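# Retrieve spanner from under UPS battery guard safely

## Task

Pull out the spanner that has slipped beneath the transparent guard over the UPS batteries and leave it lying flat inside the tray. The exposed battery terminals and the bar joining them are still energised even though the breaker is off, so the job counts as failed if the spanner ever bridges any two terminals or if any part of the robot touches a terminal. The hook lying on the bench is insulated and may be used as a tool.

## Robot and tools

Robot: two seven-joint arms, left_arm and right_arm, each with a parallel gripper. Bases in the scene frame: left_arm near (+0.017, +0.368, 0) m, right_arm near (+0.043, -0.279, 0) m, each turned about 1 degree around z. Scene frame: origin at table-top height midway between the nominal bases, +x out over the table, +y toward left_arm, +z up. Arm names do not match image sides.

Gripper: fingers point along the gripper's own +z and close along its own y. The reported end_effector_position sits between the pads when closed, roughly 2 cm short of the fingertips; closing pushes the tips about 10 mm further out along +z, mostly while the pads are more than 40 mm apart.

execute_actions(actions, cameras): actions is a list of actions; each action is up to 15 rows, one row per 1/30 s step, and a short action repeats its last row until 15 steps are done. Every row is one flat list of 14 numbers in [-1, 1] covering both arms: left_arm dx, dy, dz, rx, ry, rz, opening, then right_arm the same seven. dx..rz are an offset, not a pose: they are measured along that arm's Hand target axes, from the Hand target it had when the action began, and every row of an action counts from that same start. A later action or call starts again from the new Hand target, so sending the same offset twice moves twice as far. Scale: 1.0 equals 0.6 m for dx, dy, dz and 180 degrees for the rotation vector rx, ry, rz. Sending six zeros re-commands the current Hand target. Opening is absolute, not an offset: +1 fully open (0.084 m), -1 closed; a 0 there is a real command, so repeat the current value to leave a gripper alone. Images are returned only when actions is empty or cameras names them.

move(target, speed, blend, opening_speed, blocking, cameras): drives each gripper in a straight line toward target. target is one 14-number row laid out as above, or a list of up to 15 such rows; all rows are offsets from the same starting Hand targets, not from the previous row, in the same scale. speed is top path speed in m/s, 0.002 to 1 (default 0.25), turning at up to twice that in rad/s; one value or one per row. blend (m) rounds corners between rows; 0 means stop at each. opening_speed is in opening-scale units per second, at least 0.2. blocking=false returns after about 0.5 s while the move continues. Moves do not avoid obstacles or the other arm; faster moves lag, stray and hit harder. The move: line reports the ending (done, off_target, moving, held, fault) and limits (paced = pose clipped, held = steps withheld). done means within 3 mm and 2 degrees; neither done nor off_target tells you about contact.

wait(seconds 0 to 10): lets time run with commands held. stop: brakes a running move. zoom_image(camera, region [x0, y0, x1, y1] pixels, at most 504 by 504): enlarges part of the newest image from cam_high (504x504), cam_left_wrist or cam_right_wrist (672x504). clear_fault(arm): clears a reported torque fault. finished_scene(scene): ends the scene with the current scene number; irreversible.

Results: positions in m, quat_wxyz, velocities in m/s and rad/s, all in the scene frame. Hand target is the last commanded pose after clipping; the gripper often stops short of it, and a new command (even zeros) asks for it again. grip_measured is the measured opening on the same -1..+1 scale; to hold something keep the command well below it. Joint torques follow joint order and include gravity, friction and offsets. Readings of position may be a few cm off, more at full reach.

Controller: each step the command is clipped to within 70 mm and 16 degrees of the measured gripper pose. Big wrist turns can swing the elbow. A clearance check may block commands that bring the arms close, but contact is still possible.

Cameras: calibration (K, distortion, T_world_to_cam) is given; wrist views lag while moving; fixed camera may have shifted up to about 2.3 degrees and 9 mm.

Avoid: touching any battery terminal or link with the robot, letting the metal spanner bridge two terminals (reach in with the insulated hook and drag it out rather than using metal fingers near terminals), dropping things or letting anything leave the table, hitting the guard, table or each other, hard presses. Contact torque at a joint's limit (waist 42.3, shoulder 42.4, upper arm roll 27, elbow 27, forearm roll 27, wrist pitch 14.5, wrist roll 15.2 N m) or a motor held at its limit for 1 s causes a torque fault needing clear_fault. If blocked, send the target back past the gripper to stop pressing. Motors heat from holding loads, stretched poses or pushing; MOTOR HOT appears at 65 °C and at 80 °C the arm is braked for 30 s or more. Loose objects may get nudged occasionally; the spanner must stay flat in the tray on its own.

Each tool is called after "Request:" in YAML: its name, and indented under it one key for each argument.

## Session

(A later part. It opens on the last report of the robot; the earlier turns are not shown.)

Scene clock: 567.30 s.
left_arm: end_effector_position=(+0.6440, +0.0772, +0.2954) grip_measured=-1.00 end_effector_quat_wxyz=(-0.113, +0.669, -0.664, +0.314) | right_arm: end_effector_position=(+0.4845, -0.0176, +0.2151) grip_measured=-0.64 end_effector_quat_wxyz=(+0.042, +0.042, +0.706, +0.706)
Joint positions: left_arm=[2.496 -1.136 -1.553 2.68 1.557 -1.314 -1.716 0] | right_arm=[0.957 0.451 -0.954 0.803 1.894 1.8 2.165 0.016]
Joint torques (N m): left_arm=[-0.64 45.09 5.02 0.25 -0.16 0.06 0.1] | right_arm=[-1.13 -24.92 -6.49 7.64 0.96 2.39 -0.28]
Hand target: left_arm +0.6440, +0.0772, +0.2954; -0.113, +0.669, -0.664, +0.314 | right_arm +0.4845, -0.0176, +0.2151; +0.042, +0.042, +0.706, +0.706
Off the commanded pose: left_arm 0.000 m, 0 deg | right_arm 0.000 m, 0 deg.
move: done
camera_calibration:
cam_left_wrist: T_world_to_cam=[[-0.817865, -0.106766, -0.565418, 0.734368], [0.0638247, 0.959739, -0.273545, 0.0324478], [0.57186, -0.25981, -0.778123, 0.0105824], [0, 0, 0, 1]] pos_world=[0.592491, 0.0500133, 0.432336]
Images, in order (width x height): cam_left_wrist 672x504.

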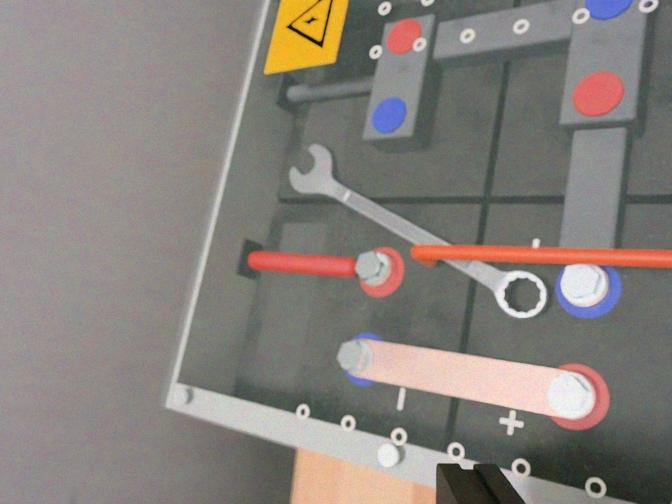

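Request:
move:
  target:
    - [0,0,0,0,0,0,-1,0,0,0.02,0,0,0,-0.9]
    - [0,0,0,0,0,0,-1,0,0.0325,0.030,0.25,0,0,-0.9]
    - [0,0,0,0,0,0,-1,0.0715,0.0325,0.052,0.25,0,0,-0.9]
  speed: 0.08
  cameras: ["cam_left_wrist"]

Request:
zoom_image:
  camera: "cam_left_wrist"
  region: [310, 130, 670, 430]

Scene clock: 597.77 s.
left_arm: end_effector_position=(+0.6440, +0.0772, +0.2954) grip_measured=-1.00 end_effector_quat_wxyz=(-0.113, +0.669, -0.664, +0.314) | right_arm: end_effector_position=(+0.4456, +0.0184, +0.2345) grip_measured=-0.64 end_effector_quat_wxyz=(+0.023, +0.055, +0.922, +0.382)
Joint positions: left_arm=[2.496 -1.136 -1.553 2.68 1.557 -1.314 -1.716 0] | right_arm=[1.439 -0.22 -0.94 0.788 0.855 0.633 3.075 0.016]
Joint torques (N m): left_arm=[-0.3 45.04 5.05 0.24 -0.12 0.02 0.16] | right_arm=[-1.01 -12.13 3.67 11.01 -0.15 -1.57 0.2]
Hand target: left_arm +0.6440, +0.0772, +0.2954; -0.113, +0.669, -0.664, +0.314 | right_arm +0.4456, +0.0185, +0.2345; +0.023, +0.055, +0.922, +0.382
Off the commanded pose: left_arm 0.000 m, 0 deg | right_arm 0.000 m, 0 deg.
move: done
camera_calibration:
cam_left_wrist: T_world_to_cam=[[-0.817865, -0.106766, -0.565418, 0.734368], [0.0638247, 0.959739, -0.273545, 0.0324478], [0.57186, -0.25981, -0.778123, 0.0105824], [0, 0, 0, 1]] pos_world=[0.592491, 0.0500133, 0.432336]
Images, in order (width x height): cam_left_wrist 672x504.

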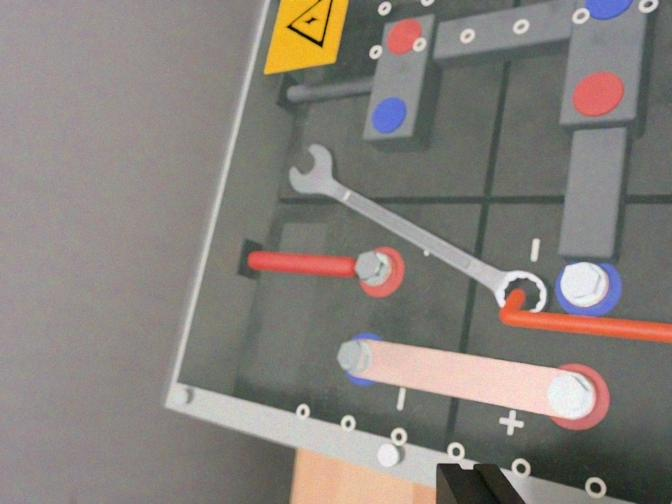

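Scaled by 1.400.

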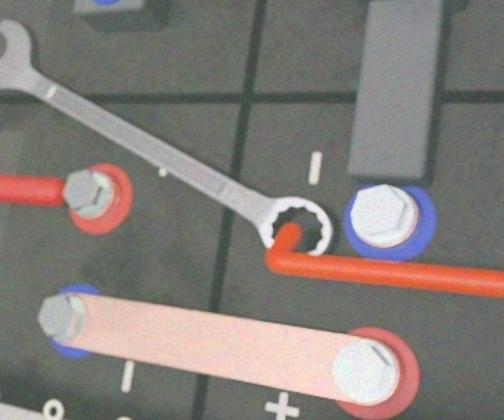

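Request:
move:
  target: [0,0,0,0,0,0,-1,-0.0036,-0.0447,0.0013,-0.25,0,0,-0.9]
  speed: 0.05
  cameras: ["cam_left_wrist"]

Request:
zoom_image:
  camera: "cam_left_wrist"
  region: [310, 130, 670, 430]

Scene clock: 623.30 s.
left_arm: end_effector_position=(+0.6440, +0.0772, +0.2954) grip_measured=-1.00 end_effector_quat_wxyz=(-0.113, +0.669, -0.664, +0.314) | right_arm: end_effector_position=(+0.4456, -0.0001, +0.2150) grip_measured=-0.64 end_effector_quat_wxyz=(+0.042, +0.042, +0.706, +0.706)
Joint positions: left_arm=[2.496 -1.136 -1.553 2.68 1.557 -1.314 -1.716 0] | right_arm=[2.058 -0.571 -1.861 0.696 1.527 0.981 2.029 0.016]
Joint torques (N m): left_arm=[-0.29 45.36 4.78 0.46 -0.07 0.1 0.03] | right_arm=[0.68 14.83 9.24 7.56 0.27 2.6 -0.31]
Hand target: left_arm +0.6440, +0.0772, +0.2954; -0.113, +0.669, -0.664, +0.314 | right_arm +0.4456, -0.0001, +0.2150; +0.042, +0.042, +0.706, +0.706
Off the commanded pose: left_arm 0.000 m, 0 deg | right_arm 0.000 m, 0 deg.
move: done
camera_calibration:
cam_left_wrist: T_world_to_cam=[[-0.817865, -0.106766, -0.565418, 0.734368], [0.0638247, 0.959739, -0.273545, 0.0324478], [0.57186, -0.25981, -0.778123, 0.0105824], [0, 0, 0, 1]] pos_world=[0.592491, 0.0500133, 0.432336]
Images, in order (width x height): cam_left_wrist 672x504.

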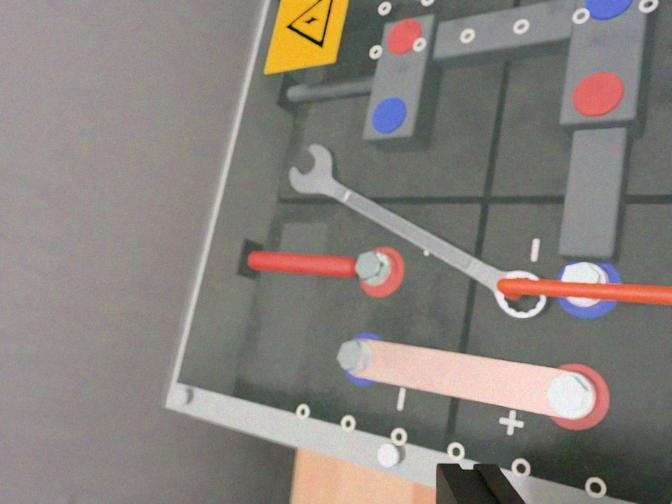

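Scaled by 1.400.

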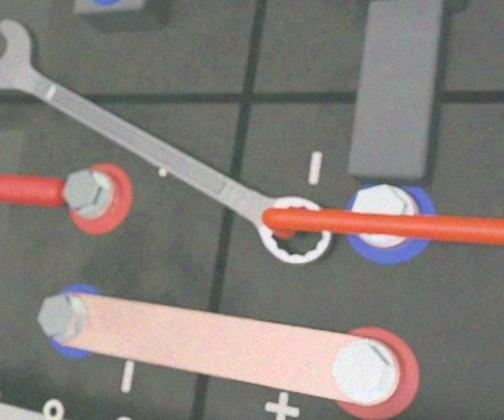

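Request:
move:
  target:
    - [0,0,0,0,0,0,-1,0,-0.002,0,0,0,0,-0.9]
    - [0,0,0,0,0,0,-1,0.006,-0.003,0.022,0,0,0,-0.9]
  speed: 0.04
  cameras: ["cam_left_wrist"]

Request:
zoom_image:
  camera: "cam_left_wrist"
  region: [310, 130, 670, 430]

Scene clock: 633.87 s.
left_arm: end_effector_position=(+0.6440, +0.0772, +0.2954) grip_measured=-1.00 end_effector_quat_wxyz=(-0.113, +0.669, -0.664, +0.314) | right_arm: end_effector_position=(+0.4436, +0.0134, +0.2132) grip_measured=-0.64 end_effector_quat_wxyz=(+0.042, +0.042, +0.706, +0.706)
Joint positions: left_arm=[2.496 -1.136 -1.553 2.68 1.557 -1.314 -1.716 0] | right_arm=[2.099 -0.585 -1.861 0.701 1.562 0.953 2.004 0.016]
Joint torques (N m): left_arm=[-0.49 45.15 5.06 0.68 -0.08 -0.04 0.04] | right_arm=[0.55 15.19 9.44 7.56 0.57 2.24 -0.22]
Hand target: left_arm +0.6440, +0.0772, +0.2954; -0.113, +0.669, -0.664, +0.314 | right_arm +0.4436, +0.0135, +0.2132; +0.042, +0.042, +0.706, +0.706
Off the commanded pose: left_arm 0.000 m, 0 deg | right_arm 0.000 m, 0 deg.
move: done
camera_calibration:
cam_left_wrist: T_world_to_cam=[[-0.817865, -0.106766, -0.565418, 0.734368], [0.0638247, 0.959739, -0.273545, 0.0324478], [0.57186, -0.25981, -0.778123, 0.0105824], [0, 0, 0, 1]] pos_world=[0.592491, 0.0500133, 0.432336]
Images, in order (width x height): cam_left_wrist 672x504.

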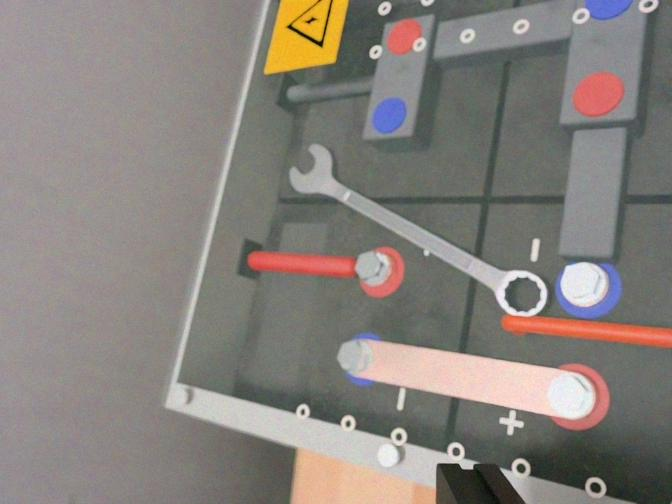

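Scaled by 1.400.

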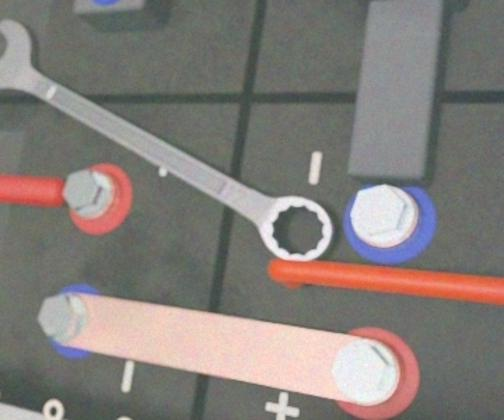

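Request:
move:
  target:
    - [0,0,0,0,0,0,-1,0,0.0145,0,0,0,0,-0.9]
    - [0,0,0,0,0,0,-1,-0.025,0.0145,-0.0475,0,0,0,-0.9]
    - [0,0,0,0,0,0,-1,-0.025,0,-0.0475,0,0,0,-0.9]
    - [0,0,0,0,0,0,-1,-0.025,0,-0.0175,0,0,0,-0.9]
  speed: 0.05
  cameras: ["cam_left_wrist"]

Request:
zoom_image:
  camera: "cam_left_wrist"
  region: [310, 130, 670, 430]

Scene clock: 666.27 s.
left_arm: end_effector_position=(+0.6440, +0.0772, +0.2954) grip_measured=-1.00 end_effector_quat_wxyz=(-0.113, +0.669, -0.664, +0.314) | right_arm: end_effector_position=(+0.4572, +0.0012, +0.2132) grip_measured=-0.64 end_effector_quat_wxyz=(+0.042, +0.042, +0.706, +0.706)
Joint positions: left_arm=[2.496 -1.136 -1.553 2.68 1.557 -1.314 -1.716 0] | right_arm=[2.101 -0.604 -1.894 0.737 1.507 0.961 2.04 0.016]
Joint torques (N m): left_arm=[-0.46 45.29 4.75 0.5 -0.12 0.18 0] | right_arm=[0.62 16.55 9.91 7.42 0.71 2.2 -0.3]
Hand target: left_arm +0.6440, +0.0772, +0.2954; -0.113, +0.669, -0.664, +0.314 | right_arm +0.4572, +0.0013, +0.2132; +0.042, +0.042, +0.706, +0.706
Off the commanded pose: left_arm 0.000 m, 0 deg | right_arm 0.000 m, 0 deg.
move: done
camera_calibration:
cam_left_wrist: T_world_to_cam=[[-0.817865, -0.106766, -0.565418, 0.734368], [0.0638247, 0.959739, -0.273545, 0.0324478], [0.57186, -0.25981, -0.778123, 0.0105824], [0, 0, 0, 1]] pos_world=[0.592491, 0.0500133, 0.432336]
Images, in order (width x height): cam_left_wrist 672x504.

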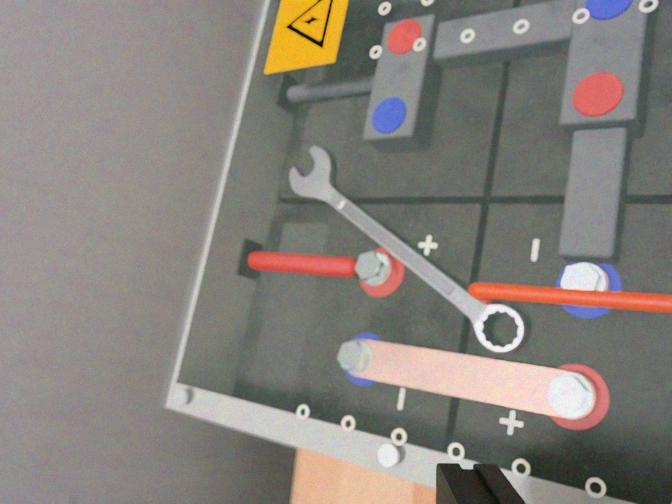

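Scaled by 1.400.

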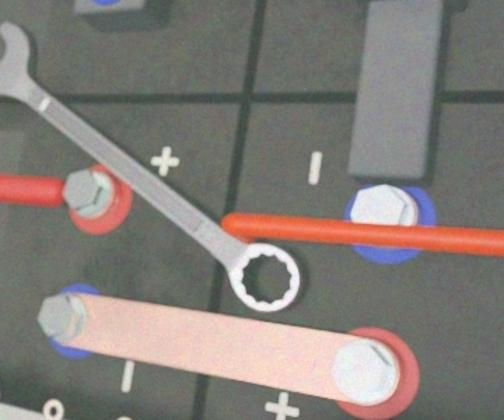

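Request:
move:
  target:
    - [0,0,0,0,0,0,-1,0,0.015,0,0,0,0,-0.9]
    - [0,0,0,0,0,0,-1,0.009,0.015,0.018,0,0,0,-0.9]
    - [0,0,0,0,0,0,-1,0.009,-0.011,0.018,0,0,0,-0.9]
  speed: 0.05
  cameras: ["cam_left_wrist"]

Request:
zoom_image:
  camera: "cam_left_wrist"
  region: [400, 230, 600, 430]

Scene clock: 684.43 s.
left_arm: end_effector_position=(+0.6440, +0.0772, +0.2954) grip_measured=-1.00 end_effector_quat_wxyz=(-0.113, +0.669, -0.664, +0.314) | right_arm: end_effector_position=(+0.4531, +0.0126, +0.2066) grip_measured=-0.64 end_effector_quat_wxyz=(+0.042, +0.042, +0.706, +0.706)
Joint positions: left_arm=[2.496 -1.136 -1.553 2.68 1.557 -1.314 -1.716 0] | right_arm=[2.141 -0.626 -1.905 0.735 1.536 0.935 2.003 0.016]
Joint torques (N m): left_arm=[-0.19 45.51 5.15 0.25 -0.28 0.14 -0.03] | right_arm=[0.62 17.18 10.08 7.31 0.12 2.2 -0.31]
Hand target: left_arm +0.6440, +0.0772, +0.2954; -0.113, +0.669, -0.664, +0.314 | right_arm +0.4531, +0.0126, +0.2066; +0.042, +0.042, +0.706, +0.706
Off the commanded pose: left_arm 0.000 m, 0 deg | right_arm 0.000 m, 0 deg.
move: done
camera_calibration:
cam_left_wrist: T_world_to_cam=[[-0.817865, -0.106766, -0.565418, 0.734368], [0.0638247, 0.959739, -0.273545, 0.0324478], [0.57186, -0.25981, -0.778123, 0.0105824], [0, 0, 0, 1]] pos_world=[0.592491, 0.0500133, 0.432336]
Images, in order (width x height): cam_left_wrist 672x504.

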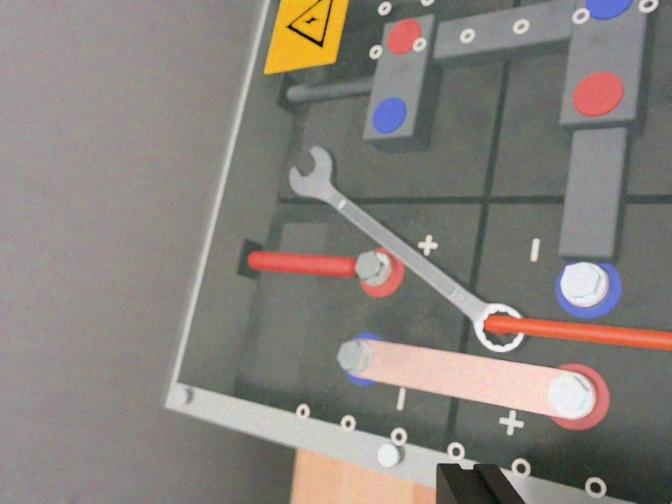

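Scaled by 2.520.

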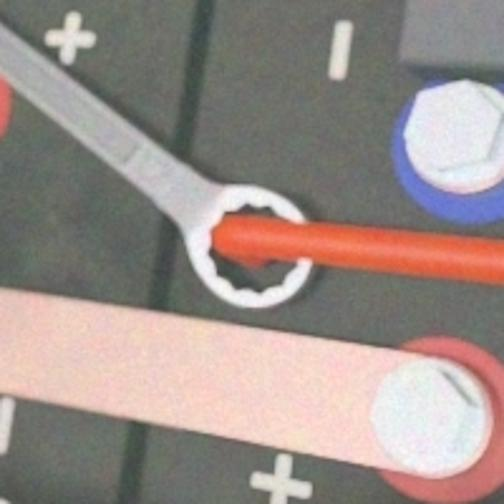

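Request:
move:
  target: [0,0,0,0,0,0,-1,0.035,-0.002,0,0,0,0,-0.9]
  speed: 0.03
  cameras: ["cam_left_wrist"]

Request:
zoom_image:
  camera: "cam_left_wrist"
  region: [310, 130, 670, 430]

Scene clock: 691.57 s.
left_arm: end_effector_position=(+0.6440, +0.0772, +0.2954) grip_measured=-1.00 end_effector_quat_wxyz=(-0.113, +0.669, -0.664, +0.314) | right_arm: end_effector_position=(+0.4323, +0.0151, +0.2054) grip_measured=-0.64 end_effector_quat_wxyz=(+0.042, +0.042, +0.706, +0.706)
Joint positions: left_arm=[2.496 -1.136 -1.553 2.68 1.557 -1.314 -1.716 0] | right_arm=[2.093 -0.594 -1.858 0.669 1.577 0.947 1.966 0.016]
Joint torques (N m): left_arm=[-0.56 45.25 4.96 0.28 -0.16 0.14 -0.02] | right_arm=[-1.03 17.11 9.93 6.57 0.62 2.72 -0.27]
Hand target: left_arm +0.6440, +0.0772, +0.2954; -0.113, +0.669, -0.664, +0.314 | right_arm +0.4323, +0.0151, +0.2054; +0.042, +0.042, +0.706, +0.706
Off the commanded pose: left_arm 0.000 m, 0 deg | right_arm 0.000 m, 0 deg.
move: done
camera_calibration:
cam_left_wrist: T_world_to_cam=[[-0.817865, -0.106766, -0.565418, 0.734368], [0.0638247, 0.959739, -0.273545, 0.0324478], [0.57186, -0.25981, -0.778123, 0.0105824], [0, 0, 0, 1]] pos_world=[0.592491, 0.0500133, 0.432336]
Images, in order (width x height): cam_left_wrist 672x504.

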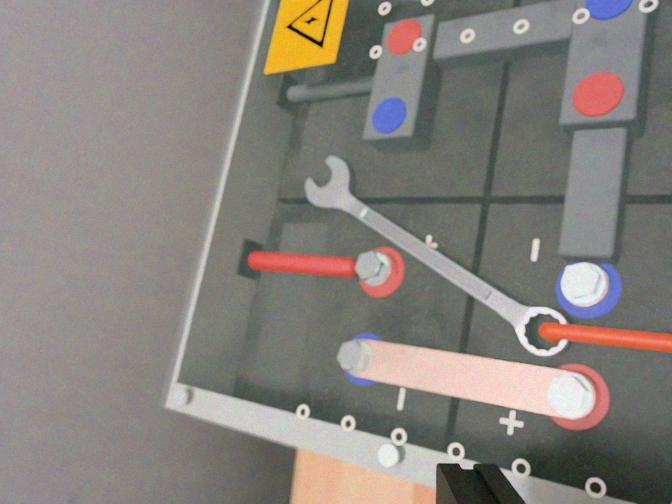

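Scaled by 1.400.

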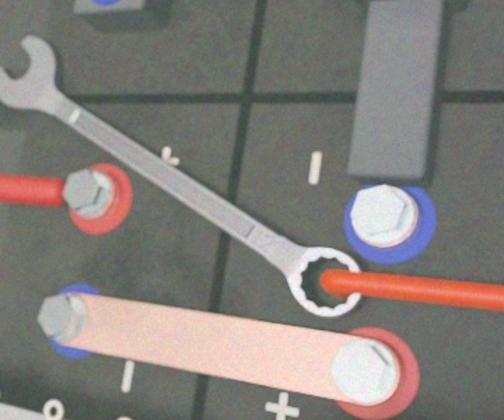

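Request:
move:
  target: [0,0,0,0,0,0,-1,0.045,0,0.005,0,0,0,-0.9]
  speed: 0.03
  cameras: ["cam_left_wrist"]

Request:
zoom_image:
  camera: "cam_left_wrist"
  region: [310, 130, 670, 430]

Scene clock: 701.60 s.
left_arm: end_effector_position=(+0.6440, +0.0772, +0.2954) grip_measured=-1.00 end_effector_quat_wxyz=(-0.113, +0.669, -0.664, +0.314) | right_arm: end_effector_position=(+0.4058, +0.0213, +0.2054) grip_measured=-0.64 end_effector_quat_wxyz=(+0.042, +0.042, +0.706, +0.706)
Joint positions: left_arm=[2.496 -1.136 -1.553 2.68 1.557 -1.314 -1.716 0] | right_arm=[2.031 -0.555 -1.783 0.59 1.639 0.959 1.922 0.016]
Joint torques (N m): left_arm=[0.28 45.26 5.14 0.21 -0.17 0.16 0.03] | right_arm=[-1.01 14.02 9.06 6.44 0.61 2.73 -0.29]
Hand target: left_arm +0.6440, +0.0772, +0.2954; -0.113, +0.669, -0.664, +0.314 | right_arm +0.4058, +0.0213, +0.2054; +0.042, +0.042, +0.706, +0.706
Off the commanded pose: left_arm 0.000 m, 0 deg | right_arm 0.000 m, 0 deg.
move: done
camera_calibration:
cam_left_wrist: T_world_to_cam=[[-0.817865, -0.106766, -0.565418, 0.734368], [0.0638247, 0.959739, -0.273545, 0.0324478], [0.57186, -0.25981, -0.778123, 0.0105824], [0, 0, 0, 1]] pos_world=[0.592491, 0.0500133, 0.432336]
Images, in order (width x height): cam_left_wrist 672x504.

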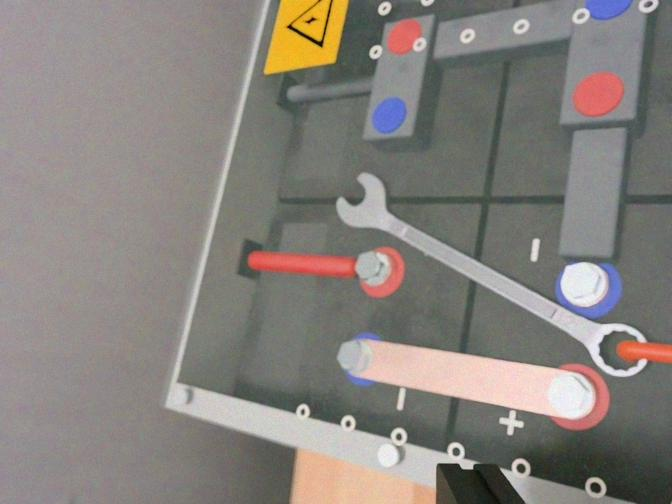

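Scaled by 1.400.

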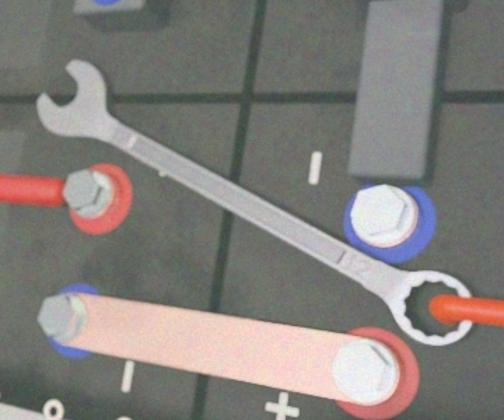

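Request:
move:
  target: [0.008,0.082,-0.057,0,0,0,-1,0.0452,0,0.0212,0,0,0,-0.9]
  speed: 0.04
  cameras: ["cam_left_wrist"]

Request:
zoom_image:
  camera: "cam_left_wrist"
  region: [200, 130, 600, 480]

Scene clock: 744.60 s.
left_arm: end_effector_position=(+0.5846, +0.0767, +0.2957) grip_measured=-1.00 end_effector_quat_wxyz=(-0.087, +0.689, -0.682, +0.231) | right_arm: end_effector_position=(+0.3804, +0.0371, +0.2054) grip_measured=-0.64 end_effector_quat_wxyz=(+0.042, +0.042, +0.706, +0.706)
Joint positions: left_arm=[2.453 -1.113 -1.538 2.707 1.638 -1.511 -1.791 0] | right_arm=[2.006 -0.534 -1.706 0.527 1.73 0.951 1.863 0.016]
Joint torques (N m): left_arm=[-0.32 44.93 4.4 0.14 0.4 -0.06 -0.18] | right_arm=[-0.91 11.42 8.61 6.32 0.57 2.36 -0.21]
Hand target: left_arm +0.5838, +0.0772, +0.2953; -0.113, +0.669, -0.664, +0.314 | right_arm +0.3804, +0.0371, +0.2054; +0.042, +0.042, +0.706, +0.706
Off the commanded pose: left_arm 0.001 m, 11 deg | right_arm 0.000 m, 0 deg.
elbow stopped short (left arm): the move would have taken joint 4 (elbow) straighter than the controller allows.
move: off_target (left_arm)
camera_calibration:
cam_left_wrist: T_world_to_cam=[[-0.89905, -0.0694455, -0.432305, 0.691274], [0.0200952, 0.979757, -0.19918, 0.0387573], [0.437386, -0.18776, -0.879454, 0.147765], [0, 0, 0, 1]] pos_world=[0.55608, 0.0377773, 0.436513]
Images, in order (width x height): cam_left_wrist 672x504.

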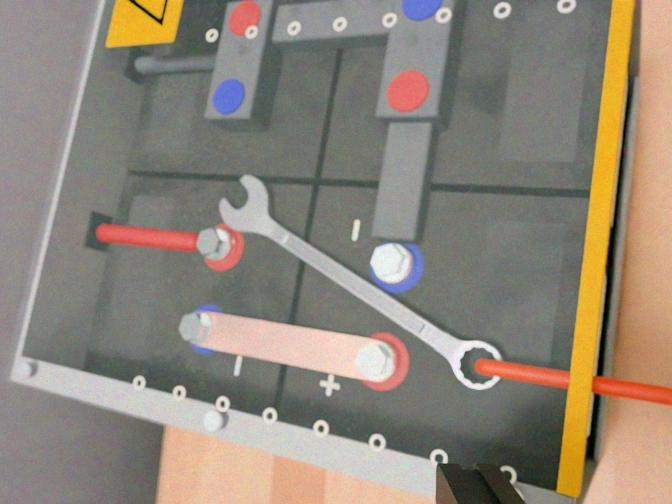

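Scaled by 1.260.

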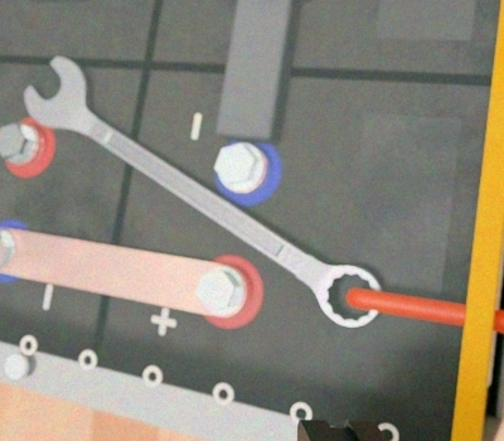

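Request:
move:
  target: [0,0,0,0,0,0,-1,0.0377,0,0.0177,0,0,0,-0.9]
  speed: 0.04
  cameras: ["cam_left_wrist"]

Request:
zoom_image:
  camera: "cam_left_wrist"
  region: [200, 130, 600, 480]

Scene clock: 763.37 s.
left_arm: end_effector_position=(+0.5846, +0.0767, +0.2957) grip_measured=-1.00 end_effector_quat_wxyz=(-0.087, +0.689, -0.682, +0.231) | right_arm: end_effector_position=(+0.3592, +0.0503, +0.2054) grip_measured=-0.64 end_effector_quat_wxyz=(+0.042, +0.042, +0.706, +0.706)
Joint positions: left_arm=[2.453 -1.113 -1.538 2.707 1.638 -1.51 -1.791 0] | right_arm=[1.992 -0.522 -1.64 0.48 1.811 0.942 1.813 0.016]
Joint torques (N m): left_arm=[-0.23 45.16 4.27 0.11 0.37 -0.25 -0.22] | right_arm=[-0.98 9.63 8.18 6.26 0.48 2.37 -0.28]
Hand target: left_arm +0.5846, +0.0767, +0.2957; -0.087, +0.689, -0.682, +0.231 (not the last commanded pose) | right_arm +0.3592, +0.0504, +0.2054; +0.042, +0.042, +0.706, +0.706
Off the commanded pose: left_arm 0.001 m, 11 deg | right_arm 0.000 m, 0 deg.
move: off_target (left_arm)
camera_calibration:
cam_left_wrist: T_world_to_cam=[[-0.89901, -0.0694623, -0.432384, 0.691287], [0.0200944, 0.979757, -0.199178, 0.038757], [0.437467, -0.187751, -0.879416, 0.147703], [0, 0, 0, 1]] pos_world=[0.55608, 0.0377774, 0.436513]
Images, in order (width x height): cam_left_wrist 672x504.

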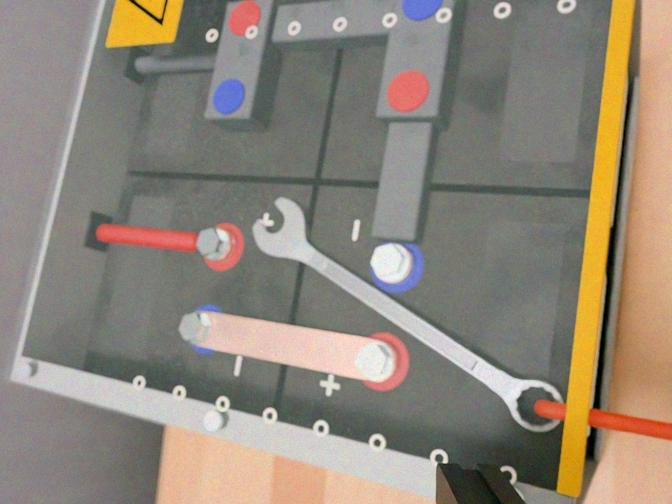

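Scaled by 1.260.

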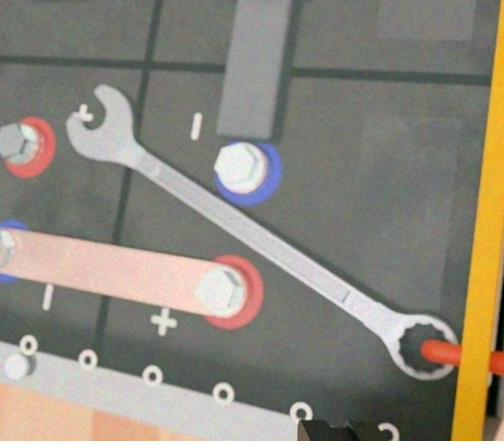

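Request:
move:
  target: [0,0,0,0,0,0,-1,0.048,0,0.011,0,0,0,-0.9]
  speed: 0.04
  cameras: ["cam_left_wrist","cam_high"]

Request:
zoom_image:
  camera: "cam_left_wrist"
  region: [240, 130, 640, 480]

Scene clock: 776.47 s.
left_arm: end_effector_position=(+0.5846, +0.0767, +0.2957) grip_measured=-1.00 end_effector_quat_wxyz=(-0.087, +0.689, -0.682, +0.231) | right_arm: end_effector_position=(+0.3314, +0.0603, +0.2053) grip_measured=-0.64 end_effector_quat_wxyz=(+0.042, +0.042, +0.706, +0.706)
Joint positions: left_arm=[2.453 -1.113 -1.538 2.707 1.638 -1.51 -1.791 0] | right_arm=[1.942 -0.518 -1.542 0.413 1.897 0.934 1.755 0.016]
Joint torques (N m): left_arm=[0.02 45.1 4.09 -0.05 0.19 -0.19 -0.29] | right_arm=[-0.92 4.83 7.5 6.54 0.55 2.4 -0.36]
Hand target: left_arm +0.5846, +0.0767, +0.2957; -0.087, +0.689, -0.682, +0.231 | right_arm +0.3314, +0.0603, +0.2053; +0.042, +0.042, +0.706, +0.706
Off the commanded pose: left_arm 0.000 m, 0 deg | right_arm 0.000 m, 0 deg.
move: done
camera_calibration:
cam_left_wrist: T_world_to_cam=[[-0.89901, -0.0694623, -0.432384, 0.691287], [0.0200944, 0.979757, -0.199178, 0.038757], [0.437467, -0.187751, -0.879416, 0.147703], [0, 0, 0, 1]] pos_world=[0.55608, 0.0377774, 0.436513]
Images, in order (width x height): cam_high 504x504, cam_left_wrist 672x504.

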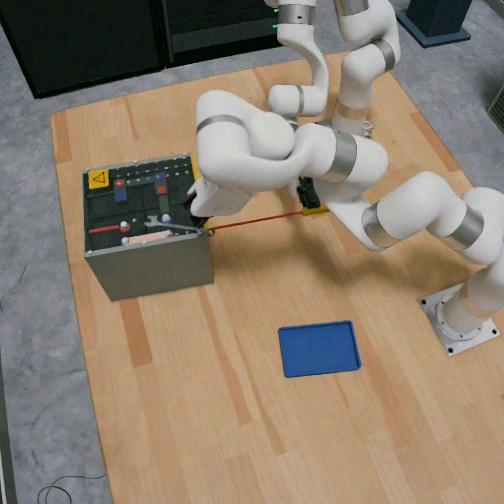

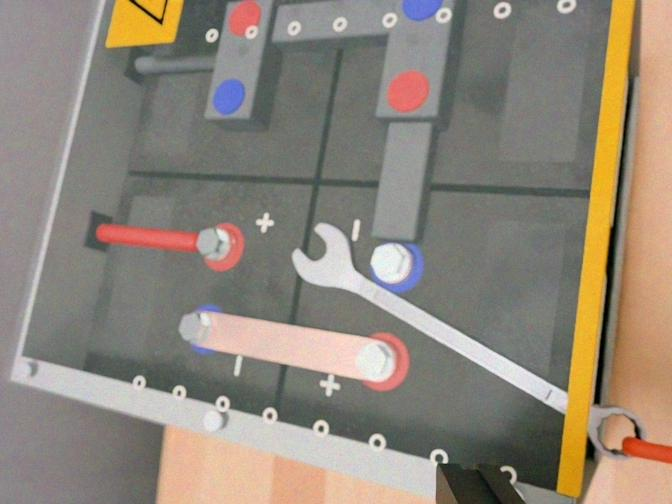

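Scaled by 1.260.

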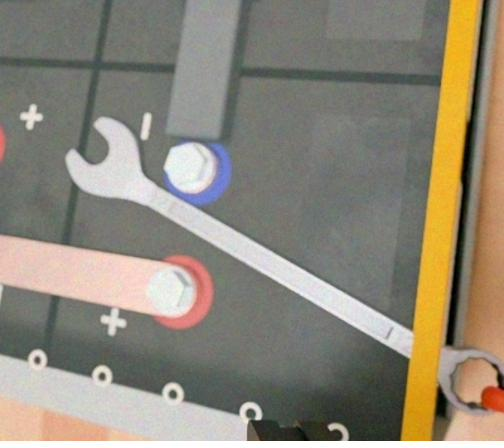

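Request:
move:
  target:
    - [0,0,0,0,0,0,-1,0,0.03,0,0,0,0,-0.9]
    - [0,0,0,0,0,0,-1,0.042,0.067,-0.357,0,0,0,-0.9]
  speed: [0.03,0.2]
  cameras: ["cam_left_wrist"]

Request:
move:
  target:
    - [-0.08,0.168,-0.158,0.165,0.051,0.07,-0.3,0,0,0,0,0,0,-0.9]
    - [-0.076,0.254,0.0445,0.330,0.102,0.141,-0.3,0,0,0,0,0,0,-0.9]
  cameras: ["all"]
  speed: 0.15

Scene clock: 831.07 s.
left_arm: end_effector_position=(+0.5846, +0.0767, +0.2957) grip_measured=-1.00 end_effector_quat_wxyz=(-0.087, +0.689, -0.682, +0.231) | right_arm: end_effector_position=(+0.2810, -0.1494, +0.2454) grip_measured=-0.64 end_effector_quat_wxyz=(+0.042, +0.042, +0.706, +0.706)
Joint positions: left_arm=[2.453 -1.113 -1.538 2.707 1.638 -1.51 -1.791 0] | right_arm=[0.598 -0.866 -1.233 0.173 0.774 1.181 2.442 0.016]
Joint torques (N m): left_arm=[0.03 45.08 4.33 -0.09 0.2 -0.27 -0.22] | right_arm=[-1.13 3.19 7.13 5.29 0.68 1.96 0.27]
Hand target: left_arm +0.5846, +0.0767, +0.2957; -0.087, +0.689, -0.682, +0.231 | right_arm +0.2810, -0.1494, +0.2454; +0.042, +0.042, +0.706, +0.706
Off the commanded pose: left_arm 0.000 m, 0 deg | right_arm 0.000 m, 0 deg.
move: done
camera_calibration:
cam_left_wrist: T_world_to_cam=[[-0.89901, -0.0694623, -0.432384, 0.691287], [0.0200944, 0.979757, -0.199178, 0.038757], [0.437467, -0.187751, -0.879416, 0.147703], [0, 0, 0, 1]] pos_world=[0.55608, 0.0377774, 0.436513]
Images, in order (width x height): cam_left_wrist 672x504.

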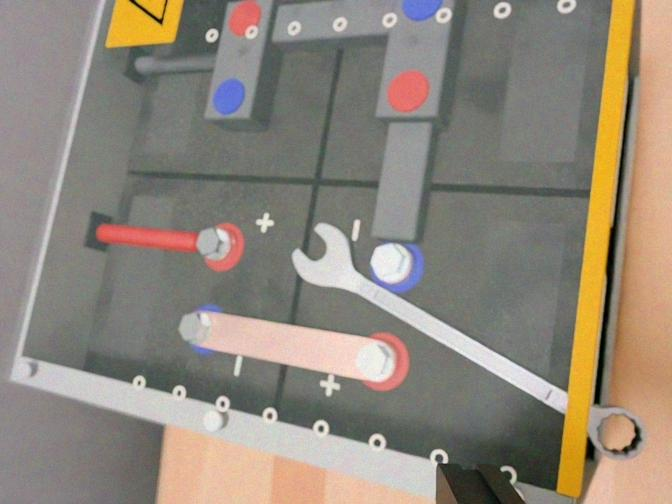

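Scene clock: 836.77 s.
left_arm: end_effector_position=(+0.4609, +0.1079, +0.1970) grip_measured=-0.32 end_effector_quat_wxyz=(+0.354, -0.354, +0.612, -0.612) | right_arm: end_effector_position=(+0.2810, -0.1494, +0.2454) grip_measured=-0.64 end_effector_quat_wxyz=(+0.042, +0.042, +0.706, +0.706)
Joint positions: left_arm=[1.627 -1.087 -2.12 0.526 -0.211 -1.578 0.689 0.03] | right_arm=[0.598 -0.866 -1.233 0.173 0.774 1.181 2.442 0.016]
Joint torques (N m): left_arm=[0.95 21.47 10.52 1.77 -1.43 -1.27 -0.13] | right_arm=[-1.04 3.24 6.96 5.38 0.72 1.71 -0.08]
Hand target: left_arm +0.4609, +0.1079, +0.1970; +0.354, -0.354, +0.612, -0.612 | right_arm +0.2810, -0.1494, +0.2454; +0.042, +0.042, +0.706, +0.706
Off the commanded pose: left_arm 0.000 m, 0 deg | right_arm 0.000 m, 0 deg.
elbow stopped short (left arm): the move would have taken joint 4 (elbow) straighter than the controller allows.
move: done; limits=paced
camera_calibration:
cam_left_wrist: T_world_to_cam=[[-0.0060939, -0.0124077, -0.999904, 0.233622], [0.492281, 0.870327, -0.0138, -0.251244], [0.870415, -0.492318, 0.000804387, -0.219292], [0, 0, 0, 1]] pos_world=[0.315981, 0.113602, 0.230309]
cam_right_wrist: T_world_to_cam=[[-0.0149397, 0.000630456, 0.999888, -0.21187], [0.995076, -0.0979831, 0.0149296, -0.226372], [0.0979815, 0.995188, 0.000836486, 0.253723], [0, 0, 0, 1]] pos_world=[0.197232, -0.27455, 0.215014]

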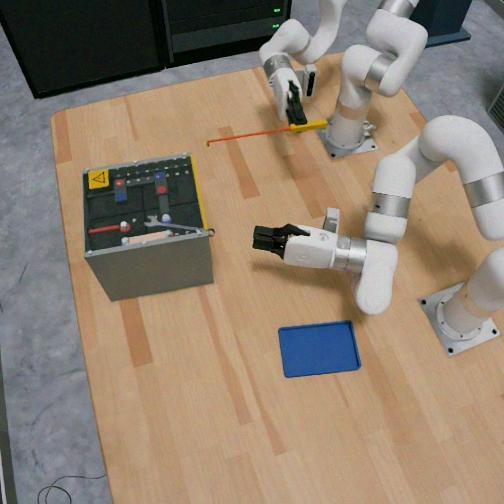

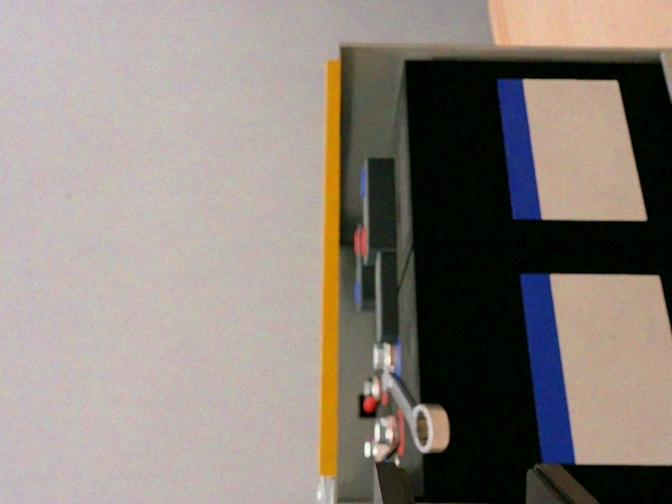

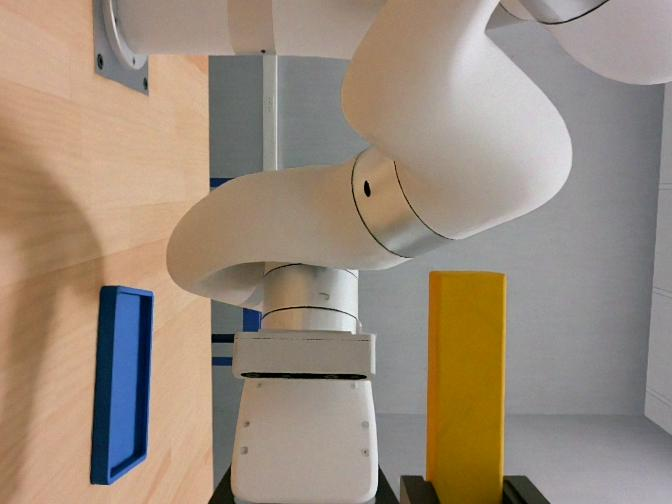

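Request:
zoom_image:
  camera: "cam_left_wrist"
  region: [310, 330, 490, 500]

Scaled by 2.800.

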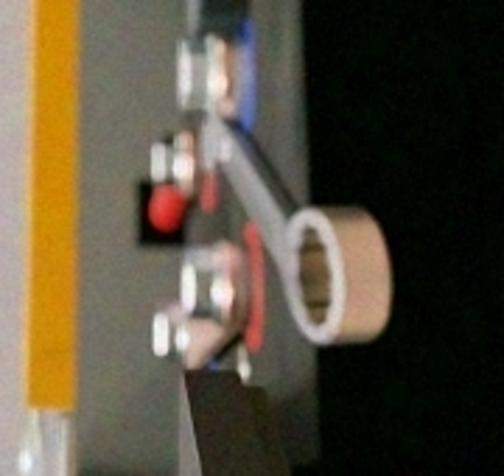

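Request:
move:
  target:
    - [-0.003,0.0117,0.1,0,0,0,-0.3,0,0,0,0,0,0,-0.9]
    - [-0.003,0.0117,0.165,0,0,0,-0.3,0,0,0,0,0,0,-0.9]
  cameras: ["cam_high","cam_left_wrist"]
  speed: [0.1,0.03]

Request:
zoom_image:
  camera: "cam_high"
  region: [130, 180, 290, 300]

Scene clock: 870.97 s.
left_arm: end_effector_position=(+0.5476, +0.0601, +0.1899) grip_measured=-0.32 end_effector_quat_wxyz=(+0.354, -0.354, +0.612, -0.612) | right_arm: end_effector_position=(+0.2810, -0.1494, +0.2454) grip_measured=-0.64 end_effector_quat_wxyz=(+0.042, +0.042, +0.706, +0.706)
Joint positions: left_arm=[1.751 -1.168 -2.127 0.871 -0.182 -1.368 0.692 0.03] | right_arm=[0.598 -0.866 -1.233 0.173 0.774 1.181 2.442 0.016]
Joint torques (N m): left_arm=[0.74 27.33 12.99 3.88 -1.1 -0.67 -0.07] | right_arm=[-0.93 3.21 6.88 5.47 0.75 1.64 -0.11]
Hand target: left_arm +0.5476, +0.0601, +0.1899; +0.354, -0.354, +0.612, -0.612 | right_arm +0.2810, -0.1494, +0.2454; +0.042, +0.042, +0.706, +0.706
Off the commanded pose: left_arm 0.000 m, 0 deg | right_arm 0.000 m, 0 deg.
move: done
camera_calibration:
cam_left_wrist: T_world_to_cam=[[-0.0060939, -0.0124077, -0.999904, 0.226458], [0.492281, 0.870327, -0.0138, -0.252421], [0.870415, -0.492318, 0.000804387, -0.318284], [0, 0, 0, 1]] pos_world=[0.402681, 0.0658015, 0.223209]
Images, in order (width x height): cam_high 504x504, cam_left_wrist 672x504.

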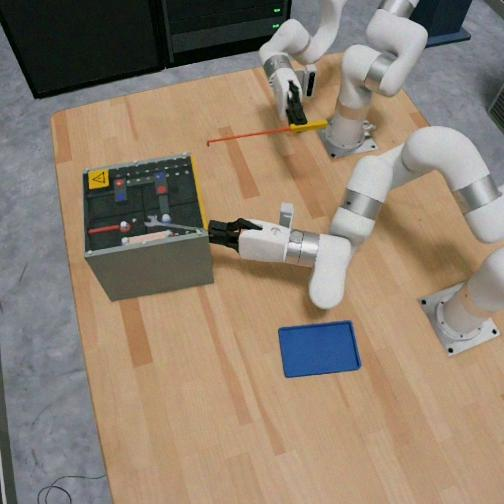

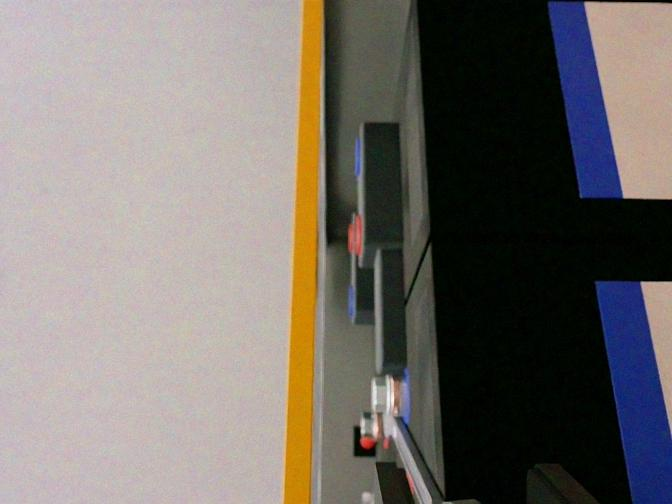

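Scaled by 3.150.

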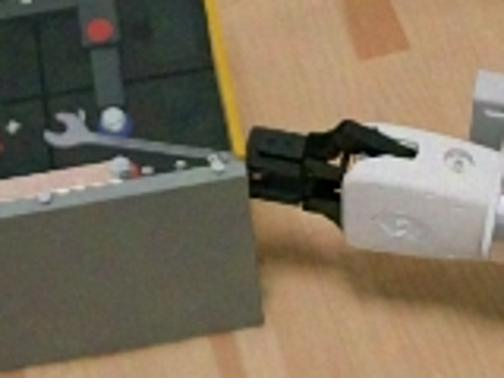

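Request:
move:
  target: [0,0,0,0,0,0,-1,0,0,0,0,0,0,-0.9]
  opening_speed: 0.4
  cameras: ["cam_high","cam_left_wrist"]

Request:
zoom_image:
  camera: "cam_high"
  region: [130, 180, 250, 270]

Request:
zoom_image:
  camera: "cam_left_wrist"
  region: [310, 330, 490, 500]

Scene clock: 880.67 s.
left_arm: end_effector_position=(+0.5476, +0.0601, +0.1899) grip_measured=-0.77 end_effector_quat_wxyz=(+0.354, -0.354, +0.612, -0.612) | right_arm: end_effector_position=(+0.2810, -0.1494, +0.2454) grip_measured=-0.64 end_effector_quat_wxyz=(+0.042, +0.042, +0.706, +0.706)
Joint positions: left_arm=[1.751 -1.168 -2.127 0.871 -0.182 -1.368 0.692 0.01] | right_arm=[0.598 -0.866 -1.233 0.173 0.774 1.181 2.442 0.016]
Joint torques (N m): left_arm=[0.24 26.37 11.38 2.53 -0.4 -0.38 -0.11] | right_arm=[-0.76 3.17 6.93 5.39 0.74 1.66 -0.05]
Hand target: left_arm +0.5476, +0.0601, +0.1899; +0.354, -0.354, +0.612, -0.612 | right_arm +0.2810, -0.1494, +0.2454; +0.042, +0.042, +0.706, +0.706
Off the commanded pose: left_arm 0.000 m, 0 deg | right_arm 0.000 m, 0 deg.
move: done
camera_calibration:
cam_left_wrist: T_world_to_cam=[[-0.0060939, -0.0124077, -0.999904, 0.226458], [0.492281, 0.870327, -0.0138, -0.252421], [0.870415, -0.492318, 0.000804387, -0.318284], [0, 0, 0, 1]] pos_world=[0.402681, 0.0658015, 0.223209]
Images, in order (width x height): cam_high 504x504, cam_left_wrist 672x504.

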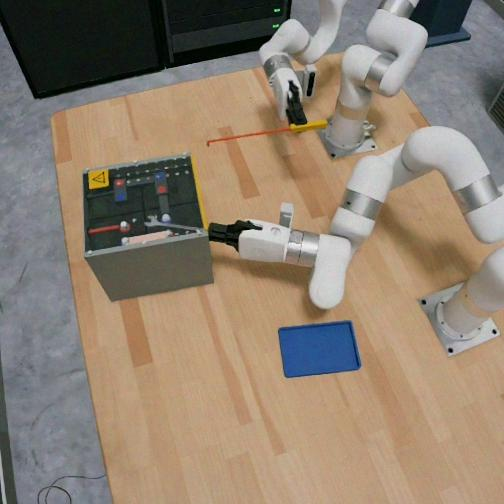

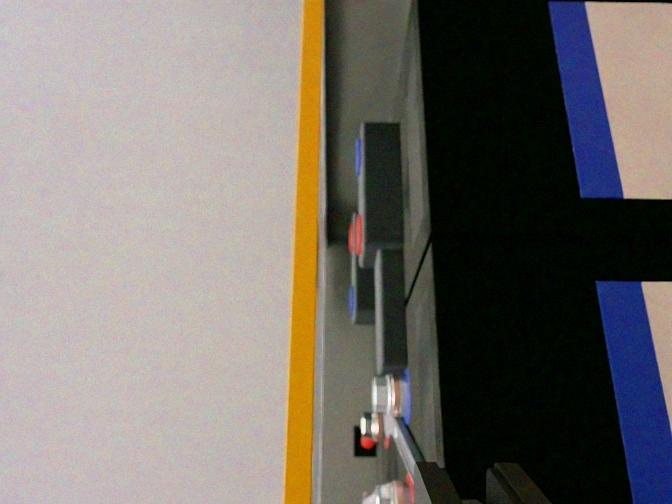

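Scaled by 4.200.

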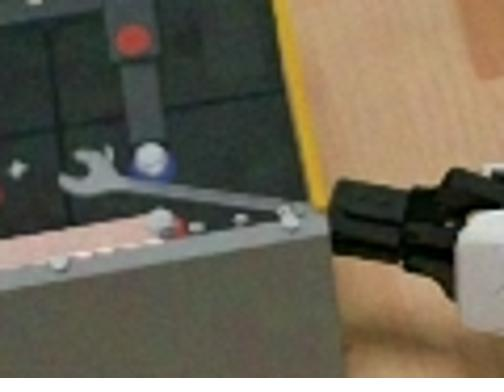

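Scaled by 2.800.

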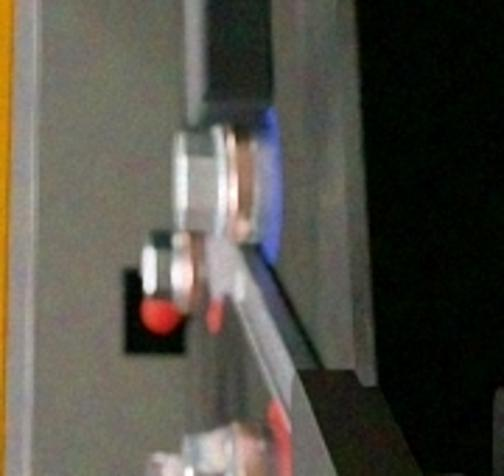

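Request:
move:
  target: [0,-0.02,0,0,0,0,-1,0,0,0,0,0,0,-0.9]
  speed: 0.02
  cameras: ["cam_high","cam_left_wrist"]

Request:
zoom_image:
  camera: "cam_left_wrist"
  region: [300, 330, 480, 500]

Request:
zoom_image:
  camera: "cam_high"
  region: [130, 180, 250, 270]

Scene clock: 893.53 s.
left_arm: end_effector_position=(+0.5476, +0.0600, +0.2019) grip_measured=-0.79 end_effector_quat_wxyz=(+0.354, -0.354, +0.612, -0.612) | right_arm: end_effector_position=(+0.2810, -0.1494, +0.2454) grip_measured=-0.64 end_effector_quat_wxyz=(+0.042, +0.042, +0.706, +0.706)
Joint positions: left_arm=[1.738 -1.138 -2.103 0.856 -0.155 -1.356 0.692 0.009] | right_arm=[0.598 -0.866 -1.233 0.173 0.774 1.181 2.442 0.016]
Joint torques (N m): left_arm=[-0.33 28.32 13.08 2.92 -0.97 -0.61 -0.04] | right_arm=[-0.62 3.19 6.92 5.51 0.76 1.64 -0.11]
Hand target: left_arm +0.5476, +0.0600, +0.2019; +0.354, -0.354, +0.612, -0.612 | right_arm +0.2810, -0.1494, +0.2454; +0.042, +0.042, +0.706, +0.706
Off the commanded pose: left_arm 0.000 m, 0 deg | right_arm 0.000 m, 0 deg.
move: done
camera_calibration:
cam_left_wrist: T_world_to_cam=[[-0.0060939, -0.0124077, -0.999904, 0.238457], [0.492281, 0.870327, -0.0138, -0.252255], [0.870415, -0.492318, 0.000804387, -0.318293], [0, 0, 0, 1]] pos_world=[0.402681, 0.0658015, 0.235209]
Images, in order (width x height): cam_high 504x504, cam_left_wrist 672x504.

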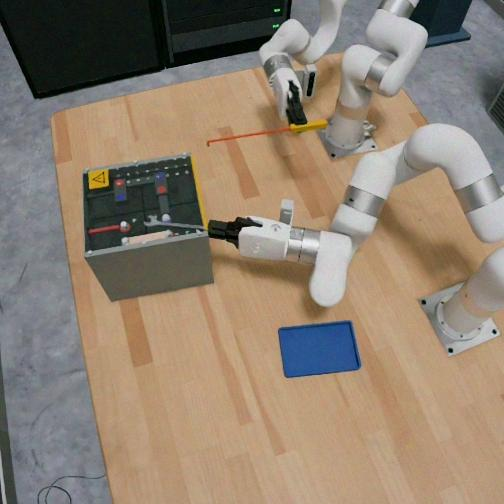

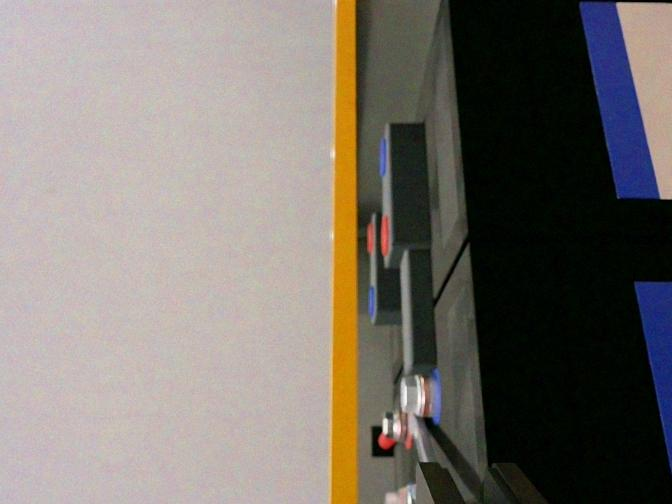

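Scaled by 2.800.

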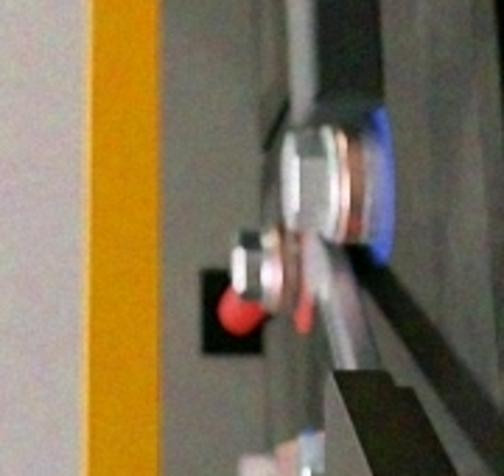

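Scaled by 4.200.

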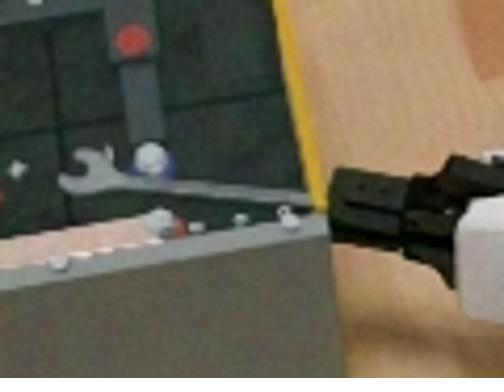

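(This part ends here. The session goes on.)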